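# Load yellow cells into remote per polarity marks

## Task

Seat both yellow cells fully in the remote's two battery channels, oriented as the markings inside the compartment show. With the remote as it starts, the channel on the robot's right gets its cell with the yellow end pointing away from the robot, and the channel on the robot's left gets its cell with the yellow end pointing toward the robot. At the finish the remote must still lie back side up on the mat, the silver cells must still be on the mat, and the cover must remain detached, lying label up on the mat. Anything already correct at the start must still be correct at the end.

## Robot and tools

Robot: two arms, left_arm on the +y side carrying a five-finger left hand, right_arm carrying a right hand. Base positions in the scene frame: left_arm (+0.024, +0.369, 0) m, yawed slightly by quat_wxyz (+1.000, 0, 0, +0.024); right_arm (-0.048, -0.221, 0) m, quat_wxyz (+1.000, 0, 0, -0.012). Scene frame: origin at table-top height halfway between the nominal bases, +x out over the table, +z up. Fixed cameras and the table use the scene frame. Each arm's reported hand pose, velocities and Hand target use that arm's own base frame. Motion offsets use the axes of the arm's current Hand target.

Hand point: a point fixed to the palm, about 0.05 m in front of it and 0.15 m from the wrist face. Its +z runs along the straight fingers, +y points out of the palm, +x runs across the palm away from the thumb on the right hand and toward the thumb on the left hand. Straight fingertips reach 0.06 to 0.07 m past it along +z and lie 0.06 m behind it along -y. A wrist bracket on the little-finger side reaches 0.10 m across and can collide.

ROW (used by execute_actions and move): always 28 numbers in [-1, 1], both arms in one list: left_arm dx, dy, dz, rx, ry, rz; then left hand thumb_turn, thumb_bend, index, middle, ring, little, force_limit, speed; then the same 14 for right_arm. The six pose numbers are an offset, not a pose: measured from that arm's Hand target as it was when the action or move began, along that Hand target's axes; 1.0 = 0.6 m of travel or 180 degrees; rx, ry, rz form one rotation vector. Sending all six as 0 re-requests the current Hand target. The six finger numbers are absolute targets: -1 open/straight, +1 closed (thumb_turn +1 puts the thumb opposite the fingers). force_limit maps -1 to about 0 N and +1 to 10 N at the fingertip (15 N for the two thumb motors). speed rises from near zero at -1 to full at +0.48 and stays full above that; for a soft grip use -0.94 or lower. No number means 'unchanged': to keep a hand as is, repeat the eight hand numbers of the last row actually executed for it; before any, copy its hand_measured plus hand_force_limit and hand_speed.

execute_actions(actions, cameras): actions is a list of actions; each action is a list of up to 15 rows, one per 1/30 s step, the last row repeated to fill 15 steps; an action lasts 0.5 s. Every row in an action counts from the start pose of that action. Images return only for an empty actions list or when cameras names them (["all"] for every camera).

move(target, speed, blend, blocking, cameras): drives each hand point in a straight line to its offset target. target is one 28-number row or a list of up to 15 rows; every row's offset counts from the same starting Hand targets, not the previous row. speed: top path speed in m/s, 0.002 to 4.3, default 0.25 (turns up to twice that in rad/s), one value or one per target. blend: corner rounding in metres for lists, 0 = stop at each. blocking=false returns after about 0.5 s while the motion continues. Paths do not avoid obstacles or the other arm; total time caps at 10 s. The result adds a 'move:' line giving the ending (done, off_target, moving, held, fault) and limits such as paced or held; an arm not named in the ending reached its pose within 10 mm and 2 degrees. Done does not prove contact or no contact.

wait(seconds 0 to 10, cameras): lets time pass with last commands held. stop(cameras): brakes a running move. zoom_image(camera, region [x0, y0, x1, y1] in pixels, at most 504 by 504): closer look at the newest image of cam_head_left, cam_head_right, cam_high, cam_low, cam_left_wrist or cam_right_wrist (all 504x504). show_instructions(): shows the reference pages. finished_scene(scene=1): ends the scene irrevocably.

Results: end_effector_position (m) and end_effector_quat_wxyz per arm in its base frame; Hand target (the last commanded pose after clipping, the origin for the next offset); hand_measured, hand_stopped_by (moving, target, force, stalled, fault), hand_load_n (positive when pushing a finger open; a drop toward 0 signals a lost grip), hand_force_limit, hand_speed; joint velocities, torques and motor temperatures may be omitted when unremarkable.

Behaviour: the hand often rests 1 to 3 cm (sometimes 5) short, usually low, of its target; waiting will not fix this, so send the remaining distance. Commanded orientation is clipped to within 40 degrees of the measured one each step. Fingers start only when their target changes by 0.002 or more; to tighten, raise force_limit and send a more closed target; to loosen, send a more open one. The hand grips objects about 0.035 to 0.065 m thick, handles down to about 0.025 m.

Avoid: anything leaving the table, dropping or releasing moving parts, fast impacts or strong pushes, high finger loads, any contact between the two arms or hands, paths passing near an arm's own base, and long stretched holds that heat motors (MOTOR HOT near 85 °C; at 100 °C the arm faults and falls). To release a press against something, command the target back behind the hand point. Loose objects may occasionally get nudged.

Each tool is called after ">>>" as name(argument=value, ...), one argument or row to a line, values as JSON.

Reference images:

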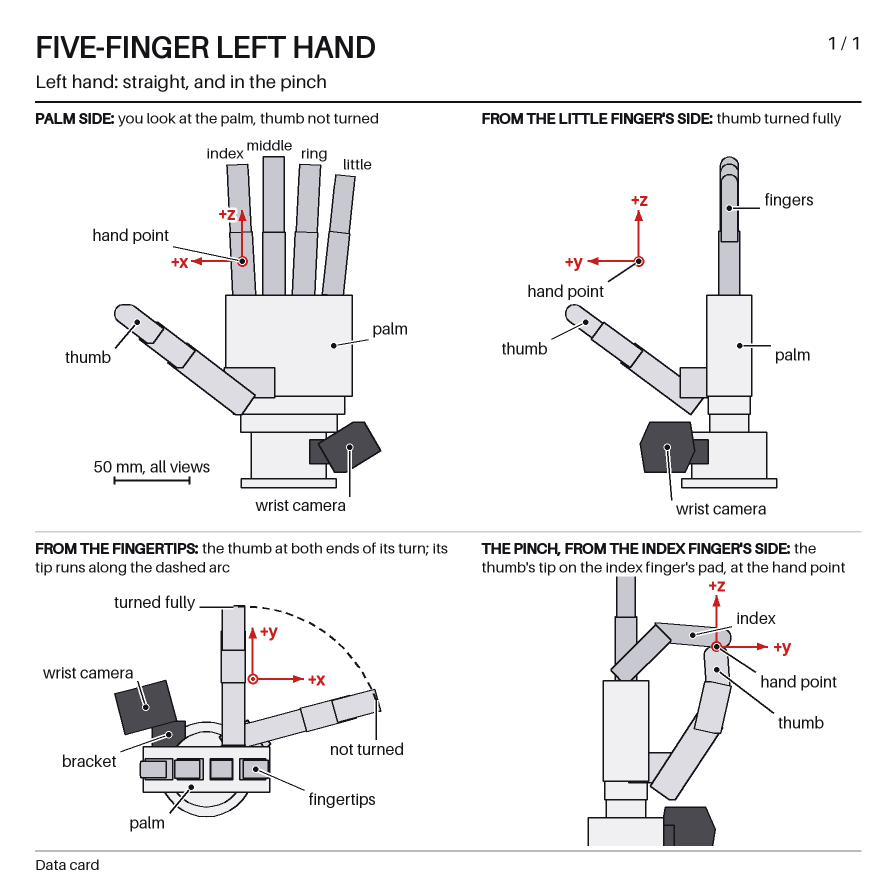

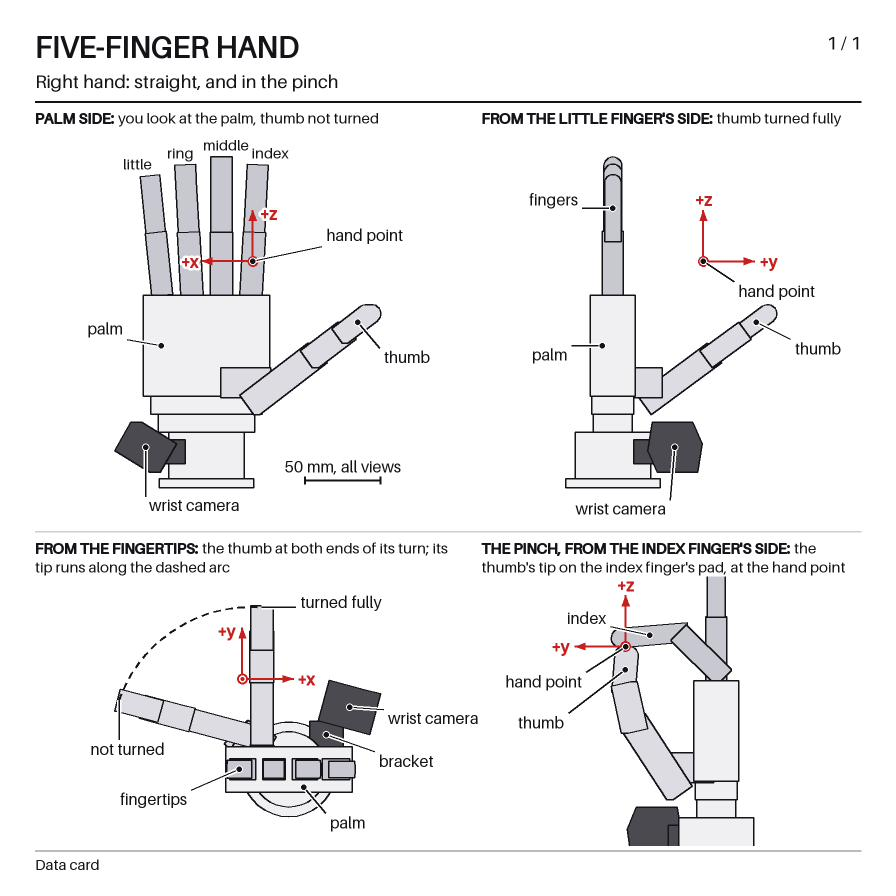

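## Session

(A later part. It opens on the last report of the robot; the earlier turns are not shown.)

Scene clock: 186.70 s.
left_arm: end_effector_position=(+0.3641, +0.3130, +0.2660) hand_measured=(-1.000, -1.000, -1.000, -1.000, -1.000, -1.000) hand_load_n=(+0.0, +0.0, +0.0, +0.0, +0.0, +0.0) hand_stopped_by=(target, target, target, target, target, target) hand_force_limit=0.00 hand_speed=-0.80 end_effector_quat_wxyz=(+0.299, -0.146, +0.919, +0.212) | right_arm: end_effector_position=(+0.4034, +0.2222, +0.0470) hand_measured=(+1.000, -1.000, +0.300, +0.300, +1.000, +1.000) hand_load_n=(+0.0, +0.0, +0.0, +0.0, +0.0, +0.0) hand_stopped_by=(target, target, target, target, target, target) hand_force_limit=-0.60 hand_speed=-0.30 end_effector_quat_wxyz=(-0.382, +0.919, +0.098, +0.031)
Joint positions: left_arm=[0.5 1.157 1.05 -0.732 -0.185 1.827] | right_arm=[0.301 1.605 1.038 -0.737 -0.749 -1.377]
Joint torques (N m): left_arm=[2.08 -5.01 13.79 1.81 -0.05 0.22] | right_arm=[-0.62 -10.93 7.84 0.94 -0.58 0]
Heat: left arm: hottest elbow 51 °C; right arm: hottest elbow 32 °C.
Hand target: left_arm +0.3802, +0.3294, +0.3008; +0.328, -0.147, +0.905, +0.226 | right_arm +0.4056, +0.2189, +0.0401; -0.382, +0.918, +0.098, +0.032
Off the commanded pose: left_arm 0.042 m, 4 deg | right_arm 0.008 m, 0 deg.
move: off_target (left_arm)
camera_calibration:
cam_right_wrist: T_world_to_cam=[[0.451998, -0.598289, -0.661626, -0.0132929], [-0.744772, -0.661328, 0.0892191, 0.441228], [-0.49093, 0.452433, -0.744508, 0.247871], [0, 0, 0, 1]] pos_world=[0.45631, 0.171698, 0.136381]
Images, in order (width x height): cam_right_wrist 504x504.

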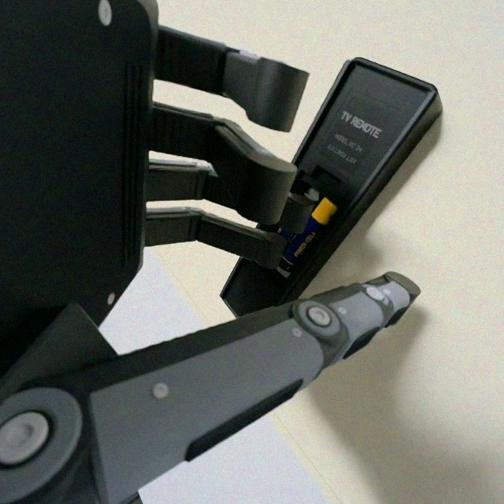

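>>> move(
  target=[0,0,0,0,0,0,-1,-1,-1,-1,-1,-1,0,-0.8,-0.002,0.0104,0.0106,0,0,0,1,-1,0.3,0.3,1,1,-0.6,-0.3],
  speed=0.05,
  cameras=["cam_right_wrist"],
)

>>> zoom_image(
  camera="cam_right_wrist",
  region=[250, 140, 410, 300],
)

Scene clock: 187.80 s.
left_arm: end_effector_position=(+0.3641, +0.3130, +0.2660) hand_measured=(-1.000, -1.000, -1.000, -1.000, -1.000, -1.000) hand_load_n=(+0.0, +0.0, +0.0, +0.0, +0.0, +0.0) hand_stopped_by=(target, target, target, target, target, target) hand_force_limit=0.00 hand_speed=-0.80 end_effector_quat_wxyz=(+0.299, -0.146, +0.919, +0.212) | right_arm: end_effector_position=(+0.4038, +0.2224, +0.0385) hand_measured=(+1.000, -1.000, +0.300, +0.300, +1.000, +1.000) hand_load_n=(+0.0, +0.0, +0.0, +0.0, +0.5, +0.0) hand_stopped_by=(target, target, target, target, target, target) hand_force_limit=-0.60 hand_speed=-0.30 end_effector_quat_wxyz=(-0.382, +0.918, +0.098, +0.032)
Joint positions: left_arm=[0.5 1.157 1.05 -0.732 -0.185 1.827] | right_arm=[0.301 1.618 1.028 -0.713 -0.749 -1.377]
Joint torques (N m): left_arm=[2.08 -5.01 13.79 1.81 -0.05 0.22] | right_arm=[-1.38 -10.81 7.73 1.03 -0.6 -0.04]
Heat: left arm: hottest elbow 51 °C; right arm: hottest elbow 32 °C.
Hand target: left_arm +0.3802, +0.3294, +0.3008; +0.328, -0.147, +0.905, +0.226 | right_arm +0.4056, +0.2189, +0.0310; -0.382, +0.918, +0.098, +0.032
Off the commanded pose: left_arm 0.042 m, 4 deg | right_arm 0.008 m, 0 deg.
move: off_target (left_arm)
camera_calibration:
cam_right_wrist: T_world_to_cam=[[0.452726, -0.598041, -0.661352, -0.0194031], [-0.744871, -0.661359, 0.0881497, 0.442464], [-0.490108, 0.452714, -0.744878, 0.241269], [0, 0, 0, 1]] pos_world=[0.456611, 0.171798, 0.12788]
Images, in order (width x height): cam_right_wrist 504x504.

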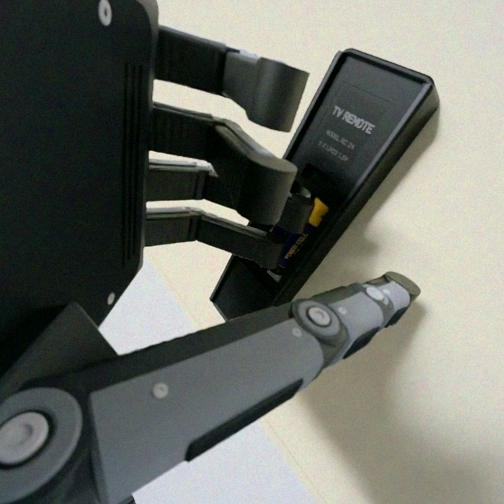

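Scaled by 3.150 from the camera's 504x504 image, which has a finer 720x720 frame.

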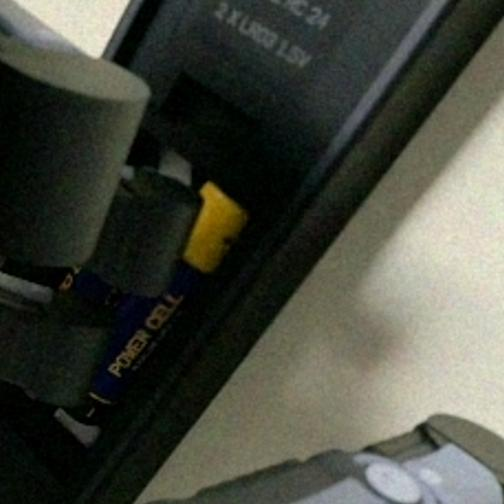

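>>> move(
  target=[0,0,0,0,0,0,-1,-1,-1,-1,-1,-1,0,-0.8,-0.0011,0.0058,0.0059,0,0,0,1,-1,0.3,0.3,1,1,-0.6,-0.3],
  speed=0.04,
  cameras=["cam_right_wrist"],
)

>>> zoom_image(
  camera="cam_right_wrist",
  region=[250, 140, 410, 300],
)

Scene clock: 189.10 s.
left_arm: end_effector_position=(+0.3641, +0.3130, +0.2660) hand_measured=(-1.000, -1.000, -1.000, -1.000, -1.000, -1.000) hand_load_n=(+0.0, +0.0, +0.0, +0.0, +0.0, +0.0) hand_stopped_by=(target, target, target, target, target, target) hand_force_limit=0.00 hand_speed=-0.80 end_effector_quat_wxyz=(+0.299, -0.146, +0.919, +0.212) | right_arm: end_effector_position=(+0.4040, +0.2226, +0.0341) hand_measured=(+1.000, -1.000, +0.300, +0.300, +1.000, +1.000) hand_load_n=(+0.0, +0.0, +0.0, +0.0, +0.0, +0.0) hand_stopped_by=(target, target, target, target, target, target) hand_force_limit=-0.60 hand_speed=-0.30 end_effector_quat_wxyz=(-0.382, +0.918, +0.098, +0.032)
Joint positions: left_arm=[0.5 1.157 1.05 -0.732 -0.185 1.827] | right_arm=[0.301 1.625 1.023 -0.7 -0.75 -1.377]
Joint torques (N m): left_arm=[2.08 -5.01 13.79 1.81 -0.06 0.22] | right_arm=[-0.38 -10.46 7.71 0.92 -0.54 -0.03]
Heat: left arm: hottest elbow 51 °C; right arm: hottest elbow 32 °C.
Hand target: left_arm +0.3802, +0.3294, +0.3008; +0.328, -0.147, +0.905, +0.226 | right_arm +0.4055, +0.2190, +0.0261; -0.382, +0.918, +0.098, +0.032
Off the commanded pose: left_arm 0.042 m, 4 deg | right_arm 0.009 m, 0 deg.
move: off_target (left_arm)
camera_calibration:
cam_right_wrist: T_world_to_cam=[[0.453426, -0.597305, -0.661538, -0.0226552], [-0.744785, -0.661623, 0.0868974, 0.443146], [-0.489593, 0.453302, -0.74486, 0.237731], [0, 0, 0, 1]] pos_world=[0.456712, 0.171899, 0.123581]
Images, in order (width x height): cam_right_wrist 504x504.

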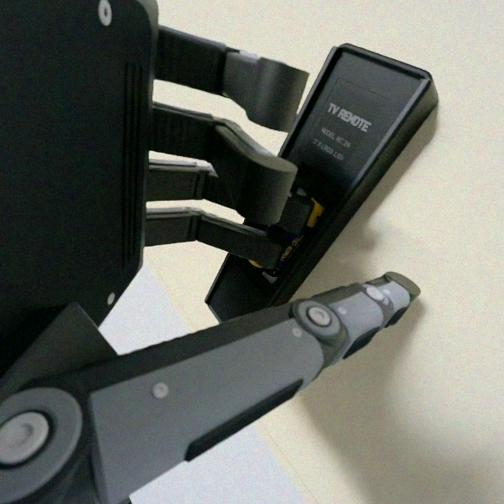

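Scaled by 3.150 from the camera's 504x504 image, which has a finer 720x720 frame.

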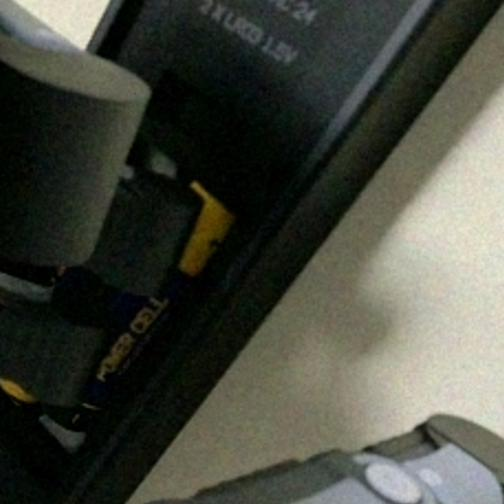

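>>> move(
  target=[0,0,0,0,0,0,-1,-1,-1,-1,-1,-1,0,-0.8,-0.0009,0.0046,0.0047,0,0,0,1,-1,0.3,0.3,1,1,-0.6,-0.3],
  speed=0.04,
  cameras=["cam_right_wrist"],
)

>>> zoom_image(
  camera="cam_right_wrist",
  region=[250, 140, 410, 300],
)

Scene clock: 190.10 s.
left_arm: end_effector_position=(+0.3641, +0.3130, +0.2660) hand_measured=(-1.000, -1.000, -1.000, -1.000, -1.000, -1.000) hand_load_n=(+0.0, +0.0, +0.0, +0.0, +0.0, +0.0) hand_stopped_by=(target, target, target, target, target, target) hand_force_limit=0.00 hand_speed=-0.80 end_effector_quat_wxyz=(+0.299, -0.146, +0.919, +0.212) | right_arm: end_effector_position=(+0.4048, +0.2230, +0.0326) hand_measured=(+1.000, -1.000, +0.300, +0.300, +1.000, +1.000) hand_load_n=(+0.0, +0.0, -1.0, +0.0, +0.0, +0.0) hand_stopped_by=(target, target, target, target, target, target) hand_force_limit=-0.60 hand_speed=-0.30 end_effector_quat_wxyz=(-0.383, +0.918, +0.099, +0.034)
Joint positions: left_arm=[0.5 1.157 1.05 -0.732 -0.185 1.827] | right_arm=[0.301 1.628 1.021 -0.691 -0.751 -1.377]
Joint torques (N m): left_arm=[2.08 -5.01 13.79 1.81 -0.05 0.22] | right_arm=[-1.03 -10.4 7.47 0.9 -0.54 -0.03]
Heat: left arm: hottest elbow 51 °C; right arm: hottest elbow 32 °C.
Hand target: left_arm +0.3802, +0.3294, +0.3008; +0.328, -0.147, +0.905, +0.226 | right_arm +0.4055, +0.2190, +0.0221; -0.382, +0.918, +0.098, +0.032
Off the commanded pose: left_arm 0.042 m, 4 deg | right_arm 0.011 m, 0 deg.
move: off_target (left_arm, right_arm)
camera_calibration:
cam_right_wrist: T_world_to_cam=[[0.456072, -0.595574, -0.661279, -0.0252813], [-0.744872, -0.662079, 0.0825695, 0.444573], [-0.486995, 0.45491, -0.745582, 0.235395], [0, 0, 0, 1]] pos_world=[0.457316, 0.172202, 0.12208]
Images, in order (width x height): cam_right_wrist 504x504.

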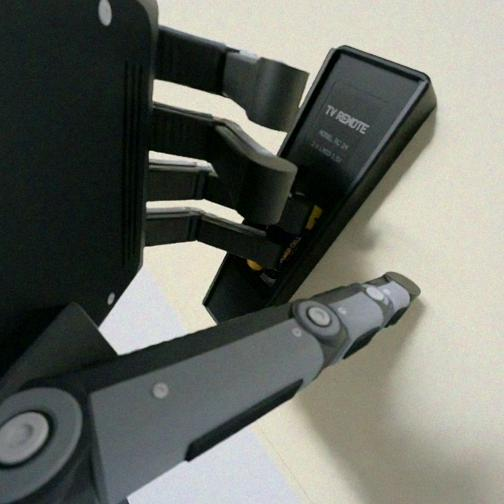

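Scaled by 3.150 from the camera's 504x504 image, which has a finer 720x720 frame.

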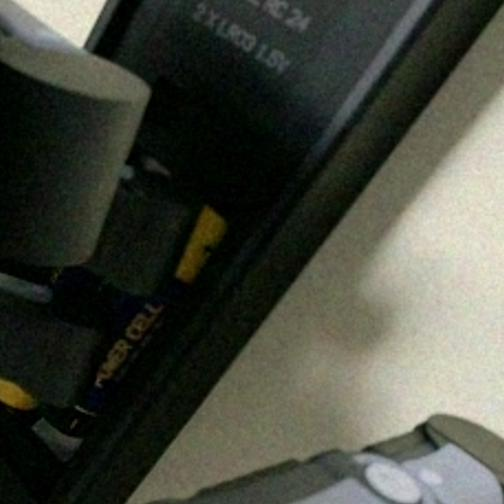

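>>> move(
  target=[0,0,0,0,0,0,-1,-1,-1,-1,-1,-1,0,-0.8,-0.0018,0.0093,0.0094,0,0,0,1,-1,0.3,0.3,1,1,-0.6,-0.3],
  speed=0.04,
  cameras=["cam_right_wrist"],
)

>>> zoom_image(
  camera="cam_right_wrist",
  region=[250, 140, 410, 300],
)

Scene clock: 191.00 s.
left_arm: end_effector_position=(+0.3641, +0.3130, +0.2660) hand_measured=(-1.000, -1.000, -1.000, -1.000, -1.000, -1.000) hand_load_n=(+0.0, +0.0, +0.0, +0.0, +0.0, +0.0) hand_stopped_by=(target, target, target, target, target, target) hand_force_limit=0.00 hand_speed=-0.80 end_effector_quat_wxyz=(+0.299, -0.146, +0.919, +0.212) | right_arm: end_effector_position=(+0.4048, +0.2242, +0.0313) hand_measured=(+1.000, -1.000, +0.300, +0.300, +1.000, +1.000) hand_load_n=(+0.0, +0.0, -0.5, -3.5, +0.0, +0.0) hand_stopped_by=(target, target, target, target, target, target) hand_force_limit=-0.60 hand_speed=-0.30 end_effector_quat_wxyz=(-0.387, +0.916, +0.101, +0.036)
Joint positions: left_arm=[0.5 1.157 1.05 -0.732 -0.185 1.827] | right_arm=[0.301 1.628 1.015 -0.677 -0.757 -1.377]
Joint torques (N m): left_arm=[2.08 -5.01 13.79 1.81 -0.05 0.22] | right_arm=[-0.56 -9.76 7.31 1.29 -0.3 -0.05]
Heat: left arm: hottest elbow 51 °C; right arm: hottest elbow 32 °C.
Hand target: left_arm +0.3802, +0.3294, +0.3008; +0.328, -0.147, +0.905, +0.226 | right_arm +0.4055, +0.2190, +0.0142; -0.382, +0.918, +0.098, +0.032
Off the commanded pose: left_arm 0.042 m, 4 deg | right_arm 0.018 m, 1 deg.
move: off_target (left_arm, right_arm)
camera_calibration:
cam_right_wrist: T_world_to_cam=[[0.460221, -0.589481, -0.663859, -0.0283635], [-0.744085, -0.664, 0.0737682, 0.445837], [-0.484287, 0.460018, -0.744211, 0.231526], [0, 0, 0, 1]] pos_world=[0.456919, 0.17281, 0.120586]
Images, in order (width x height): cam_right_wrist 504x504.

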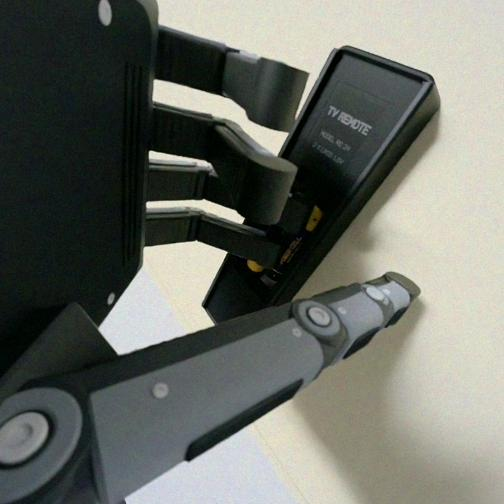

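Scaled by 3.150 from the camera's 504x504 image, which has a finer 720x720 frame.

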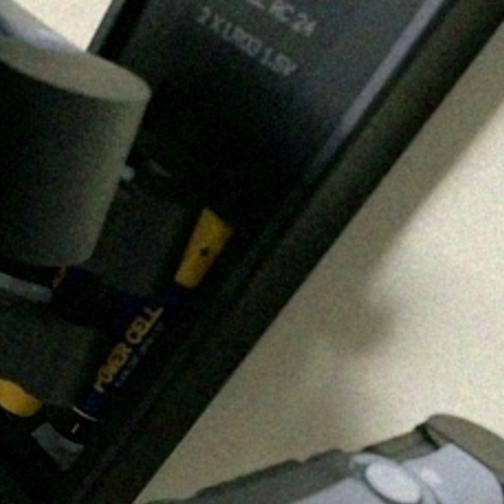

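>>> move(
  target=[0,0,0,0,0,0,-1,-1,-1,-1,-1,-1,0,-0.8,-0.0012,0.0082,0.0055,0,0,0,1,-1,0.3,0.3,1,1,-0.6,-0.3],
  speed=0.04,
  cameras=["cam_right_wrist"],
)

>>> zoom_image(
  camera="cam_right_wrist",
  region=[250, 140, 410, 300],
)

Scene clock: 191.97 s.
left_arm: end_effector_position=(+0.3641, +0.3130, +0.2660) hand_measured=(-1.000, -1.000, -1.000, -1.000, -1.000, -1.000) hand_load_n=(+0.0, +0.0, +0.0, +0.0, +0.0, +0.0) hand_stopped_by=(target, target, target, target, target, target) hand_force_limit=0.00 hand_speed=-0.80 end_effector_quat_wxyz=(+0.299, -0.146, +0.919, +0.212) | right_arm: end_effector_position=(+0.4056, +0.2253, +0.0299) hand_measured=(+1.000, -1.000, +0.300, +0.300, +1.000, +1.000) hand_load_n=(+0.0, +0.0, +0.0, -3.5, +0.0, +0.0) hand_stopped_by=(target, target, target, target, target, target) hand_force_limit=-0.60 hand_speed=-0.30 end_effector_quat_wxyz=(-0.390, +0.914, +0.102, +0.038)
Joint positions: left_arm=[0.5 1.157 1.05 -0.732 -0.185 1.827] | right_arm=[0.299 1.631 1.011 -0.664 -0.764 -1.377]
Joint torques (N m): left_arm=[2.08 -5.01 13.79 1.81 -0.05 0.22] | right_arm=[-1.14 -9.17 7.05 1.14 -0.07 -0.07]
Heat: left arm: hottest elbow 51 °C; right arm: hottest elbow 32 °C.
Hand target: left_arm +0.3802, +0.3294, +0.3008; +0.328, -0.147, +0.905, +0.226 | right_arm +0.4058, +0.2178, +0.0083; -0.382, +0.918, +0.098, +0.032
Off the commanded pose: left_arm 0.042 m, 4 deg | right_arm 0.023 m, 1 deg.
move: off_target (left_arm, right_arm)
camera_calibration:
cam_right_wrist: T_world_to_cam=[[0.463502, -0.583396, -0.666945, -0.0316567], [-0.743794, -0.665241, 0.0649971, 0.44766], [-0.481598, 0.465943, -0.742267, 0.227956], [0, 0, 0, 1]] pos_world=[0.457423, 0.173119, 0.118994]
Images, in order (width x height): cam_right_wrist 504x504.

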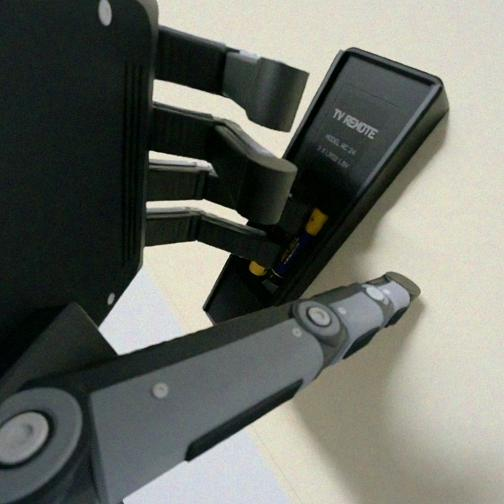

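Scaled by 3.150 from the camera's 504x504 image, which has a finer 720x720 frame.

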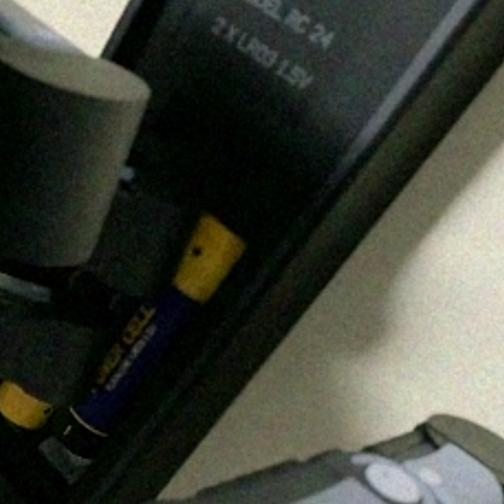

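>>> move(
  target=[0,0,0,0,0,0,-1,-1,-1,-1,-1,-1,0,-0.8,0.045,-0.075,-0.083,0,0,0,1,-1,0.3,0.3,1,1,-0.6,-0.3],
  speed=0.12,
  cameras=["cam_right_wrist"],
)

>>> zoom_image(
  camera="cam_right_wrist",
  region=[260, 120, 400, 280],
)

Scene clock: 193.47 s.
left_arm: end_effector_position=(+0.3641, +0.3130, +0.2660) hand_measured=(-1.000, -1.000, -1.000, -1.000, -1.000, -1.000) hand_load_n=(+0.0, +0.0, +0.0, +0.0, +0.0, +0.0) hand_stopped_by=(target, target, target, target, target, target) hand_force_limit=0.00 hand_speed=-0.80 end_effector_quat_wxyz=(+0.299, -0.146, +0.919, +0.212) | right_arm: end_effector_position=(+0.3999, +0.2158, +0.0546) hand_measured=(+1.000, -1.000, +0.300, +0.300, +1.000, +1.000) hand_load_n=(+0.0, +0.0, +0.0, +0.0, +0.0, +0.0) hand_stopped_by=(target, target, target, target, target, target) hand_force_limit=-0.60 hand_speed=-0.30 end_effector_quat_wxyz=(-0.378, +0.922, +0.086, +0.001)
Joint positions: left_arm=[0.5 1.157 1.05 -0.732 -0.185 1.827] | right_arm=[0.288 1.622 1.085 -0.845 -0.755 -1.394]
Joint torques (N m): left_arm=[2.08 -5.01 13.79 1.81 -0.05 0.22] | right_arm=[-0.97 -13.74 12.75 0.16 -0.5 -0.01]
Heat: left arm: hottest elbow 51 °C; right arm: hottest elbow 32 °C.
Hand target: left_arm +0.3802, +0.3294, +0.3008; +0.328, -0.147, +0.905, +0.226 | right_arm +0.4237, +0.2177, +0.0783; -0.382, +0.918, +0.098, +0.032
Off the commanded pose: left_arm 0.042 m, 4 deg | right_arm 0.034 m, 4 deg.
move: off_target (left_arm, right_arm)
camera_calibration:
cam_right_wrist: T_world_to_cam=[[0.410425, -0.608201, -0.679443, 0.00918272], [-0.736679, -0.660283, 0.14605, 0.427145], [-0.537453, 0.440589, -0.719045, 0.274504], [0, 0, 0, 1]] pos_world=[0.458433, 0.166678, 0.141235]
Images, in order (width x height): cam_right_wrist 504x504.

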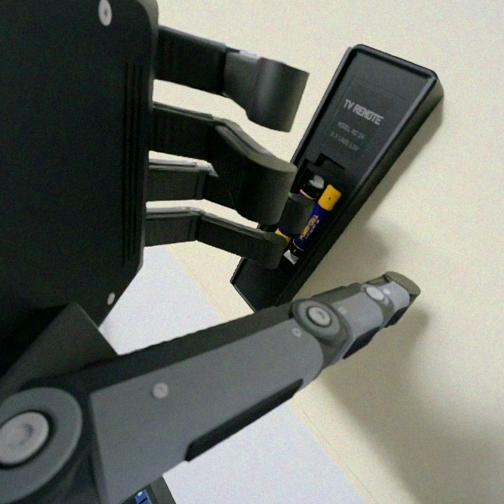

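Scaled by 3.150 from the camera's 504x504 image, which has a finer 720x720 frame.

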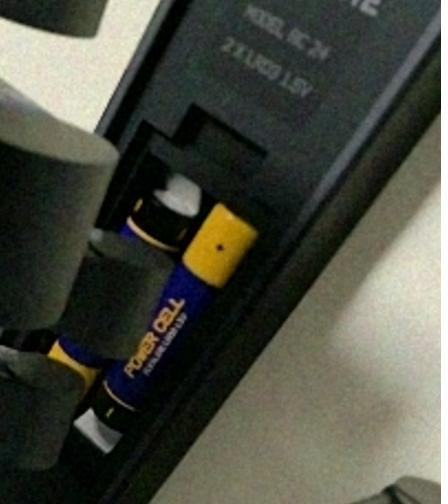

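>>> move(
  target=[0,0,0,0,0,0,-1,-1,-1,-1,-1,-1,0,-0.8,-0.05,-0.075,-0.083,0,0,0,1,-1,0.3,0.3,1,1,-0.6,-0.3],
  speed=0.12,
  cameras=["cam_right_wrist"],
)

>>> zoom_image(
  camera="cam_right_wrist",
  region=[310, 120, 430, 260],
)

Scene clock: 194.83 s.
left_arm: end_effector_position=(+0.3641, +0.3130, +0.2660) hand_measured=(-1.000, -1.000, -1.000, -1.000, -1.000, -1.000) hand_load_n=(+0.0, +0.0, +0.0, +0.0, +0.0, +0.0) hand_stopped_by=(target, target, target, target, target, target) hand_force_limit=0.00 hand_speed=-0.80 end_effector_quat_wxyz=(+0.299, -0.146, +0.919, +0.212) | right_arm: end_effector_position=(+0.3700, +0.2068, +0.1195) hand_measured=(+1.000, -1.000, +0.300, +0.300, +1.000, +1.000) hand_load_n=(+0.0, -0.5, +0.0, +0.0, +0.0, +0.0) hand_stopped_by=(target, target, target, target, target, target) hand_force_limit=-0.60 hand_speed=-0.30 end_effector_quat_wxyz=(-0.378, +0.921, +0.089, +0.007)
Joint positions: left_arm=[0.5 1.157 1.05 -0.732 -0.185 1.827] | right_arm=[0.288 1.459 1.085 -0.994 -0.755 -1.395]
Joint torques (N m): left_arm=[2.08 -5.01 13.81 1.81 -0.05 0.22] | right_arm=[-0.38 -11.69 12.81 0.28 -0.45 0.01]
Heat: left arm: hottest elbow 51 °C; right arm: hottest elbow 32 °C.
Hand target: left_arm +0.3802, +0.3294, +0.3008; +0.328, -0.147, +0.905, +0.226 | right_arm +0.3860, +0.2087, +0.1407; -0.382, +0.918, +0.098, +0.032
Off the commanded pose: left_arm 0.042 m, 4 deg | right_arm 0.027 m, 3 deg.
move: off_target (left_arm, right_arm)
camera_calibration:
cam_right_wrist: T_world_to_cam=[[0.419243, -0.606182, -0.675855, 0.0559123], [-0.738456, -0.660741, 0.134551, 0.391825], [-0.528127, 0.442679, -0.724649, 0.305879], [0, 0, 0, 1]] pos_world=[0.427448, 0.157382, 0.206723]
Images, in order (width x height): cam_right_wrist 504x504.

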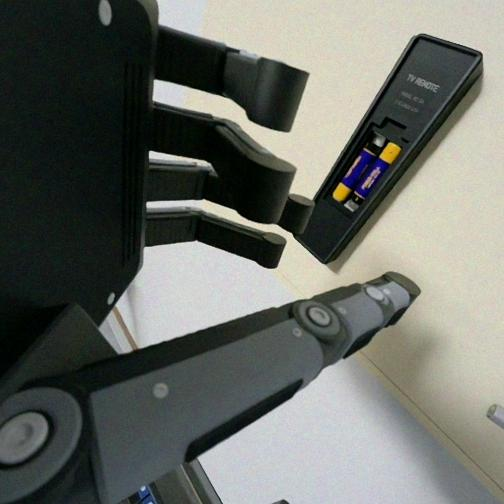

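Scaled by 3.600 from the camera's 504x504 image, which has a finer 720x720 frame.

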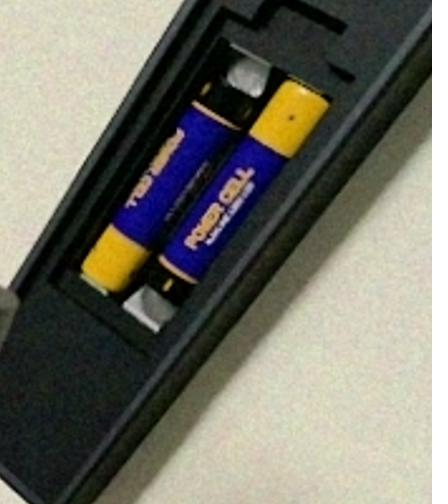

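>>> execute_actions(
  actions=[],
  cameras=["cam_right_wrist", "cam_head_left", "cam_head_right", "cam_high", "cam_low"],
)

Scene clock: 195.77 s.
left_arm: end_effector_position=(+0.3641, +0.3130, +0.2660) hand_measured=(-1.000, -1.000, -1.000, -1.000, -1.000, -1.000) hand_load_n=(+0.0, +0.0, +0.0, +0.0, +0.0, +0.0) hand_stopped_by=(target, target, target, target, target, target) hand_force_limit=0.00 hand_speed=-0.80 end_effector_quat_wxyz=(+0.299, -0.146, +0.919, +0.212) | right_arm: end_effector_position=(+0.3700, +0.2068, +0.1195) hand_measured=(+1.000, -1.000, +0.300, +0.300, +1.000, +1.000) hand_load_n=(+0.0, +0.0, +0.0, +0.0, +0.0, +0.0) hand_stopped_by=(target, target, target, target, target, target) hand_force_limit=-0.60 hand_speed=-0.30 end_effector_quat_wxyz=(-0.378, +0.921, +0.089, +0.007)
Joint positions: left_arm=[0.5 1.157 1.05 -0.732 -0.185 1.827] | right_arm=[0.288 1.459 1.085 -0.994 -0.755 -1.395]
Joint velocities: within noise
Joint torques (N m): left_arm=[2.08 -5.01 13.79 1.81 -0.05 0.23] | right_arm=[-0.79 -11.28 12.93 0.21 -0.48 0.04]
Motor temperatures (°C): left_arm=[27 26 51 27 24 24] | right_arm=[27 30 32 26 25 24]
Heat: left arm: hottest elbow 51 °C; right arm: hottest elbow 32 °C.
Hand target: left_arm +0.3802, +0.3294, +0.3008; +0.328, -0.147, +0.905, +0.226 | right_arm +0.3860, +0.2088, +0.1407; -0.382, +0.918, +0.098, +0.032
Off the commanded pose: left_arm 0.042 m, 4 deg | right_arm 0.027 m, 3 deg.
camera_calibration:
cam_right_wrist: T_world_to_cam=[[0.419243, -0.606182, -0.675855, 0.0559123], [-0.738456, -0.660741, 0.134551, 0.391825], [-0.528127, 0.442679, -0.724649, 0.305879], [0, 0, 0, 1]] pos_world=[0.427448, 0.157382, 0.206723]
Images, in order (width x height): cam_head_left 504x504, cam_head_right 504x504, cam_high 504x504, cam_low 504x504, cam_right_wrist 504x504.

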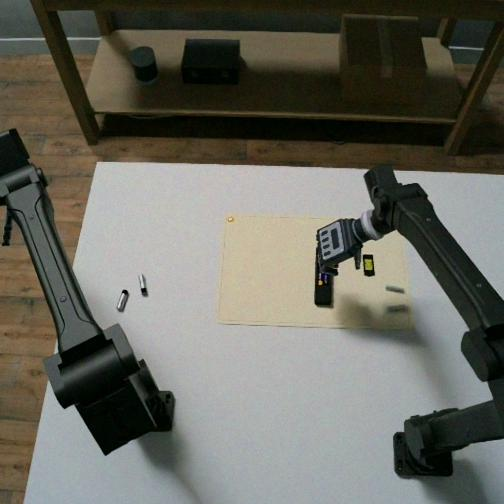

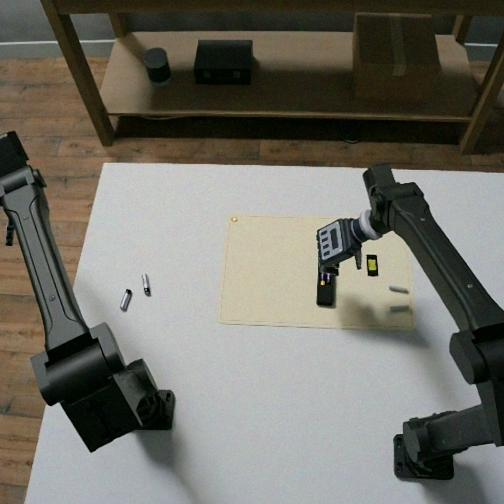

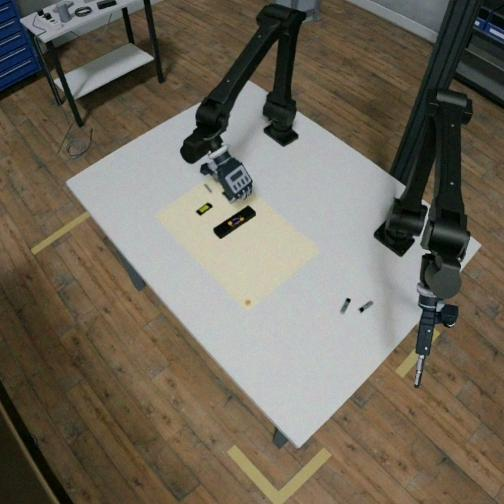

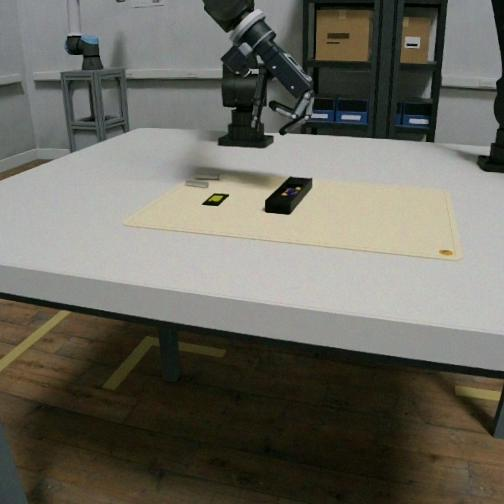

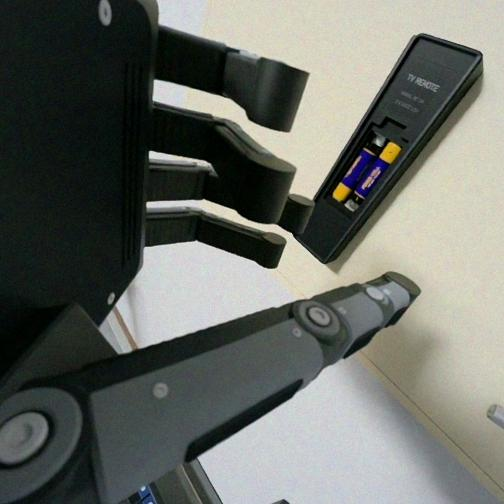

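>>> zoom_image(
  camera="cam_right_wrist",
  region=[320, 115, 420, 225],
)

>>> zoom_image(
  camera="cam_low",
  region=[255, 165, 325, 225],
)

>>> zoom_image(
  camera="cam_high",
  region=[200, 195, 270, 245],
)

Scaled by 4.582 from the camera's 504x504 image, which has a finer 720x720 frame.

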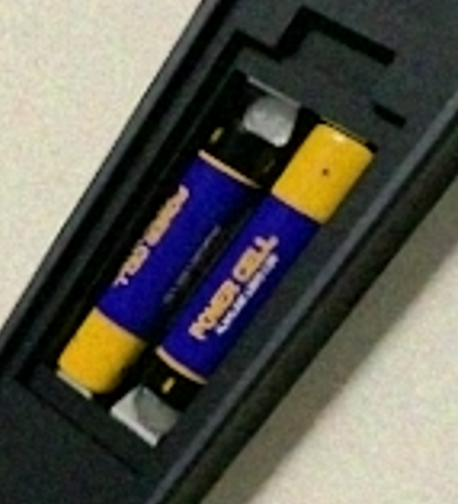

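Scaled by 7.200 from the camera's 504x504 image, which has a finer 720x720 frame.

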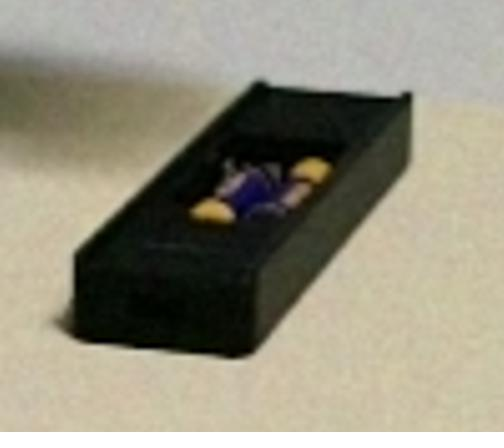

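Scaled by 7.200 from the camera's 504x504 image, which has a finer 720x720 frame.

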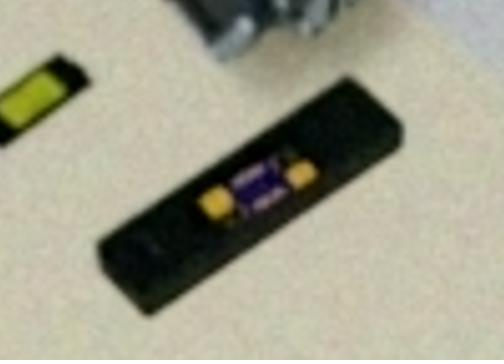

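>>> zoom_image(
  camera="cam_right_wrist",
  region=[365, 130, 415, 180],
)

>>> zoom_image(
  camera="cam_right_wrist",
  region=[325, 165, 375, 215],
)

Scaled by 10.080 from the camera's 504x504 image, which has a finer 720x720 frame.

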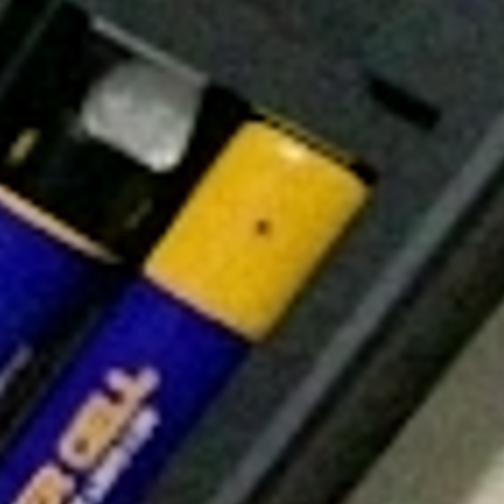

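Scaled by 10.080 from the camera's 504x504 image, which has a finer 720x720 frame.

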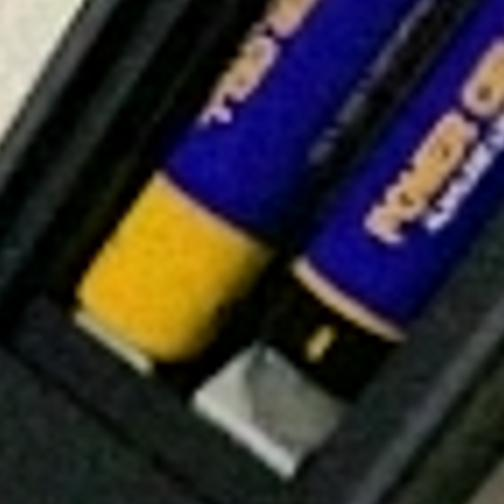

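>>> zoom_image(
  camera="cam_low",
  region=[275, 180, 307, 204],
)

>>> zoom_image(
  camera="cam_head_left",
  region=[305, 260, 345, 310],
)

Scaled by 15.750 from the camera's 504x504 image, which has a finer 720x720 frame.

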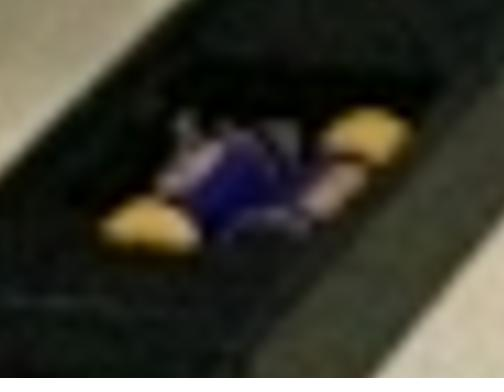

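Scaled by 10.080 from the camera's 504x504 image, which has a finer 720x720 frame.

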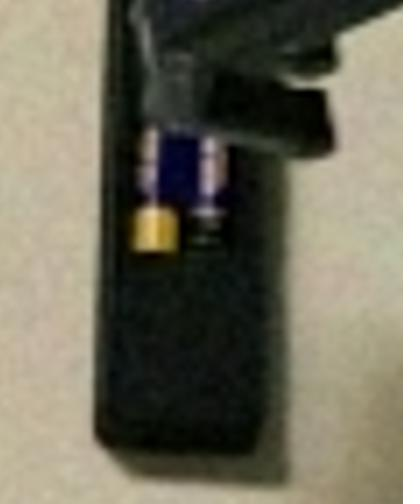

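>>> finished_scene(
  scene=1,
)

The scene is finished: the task was done.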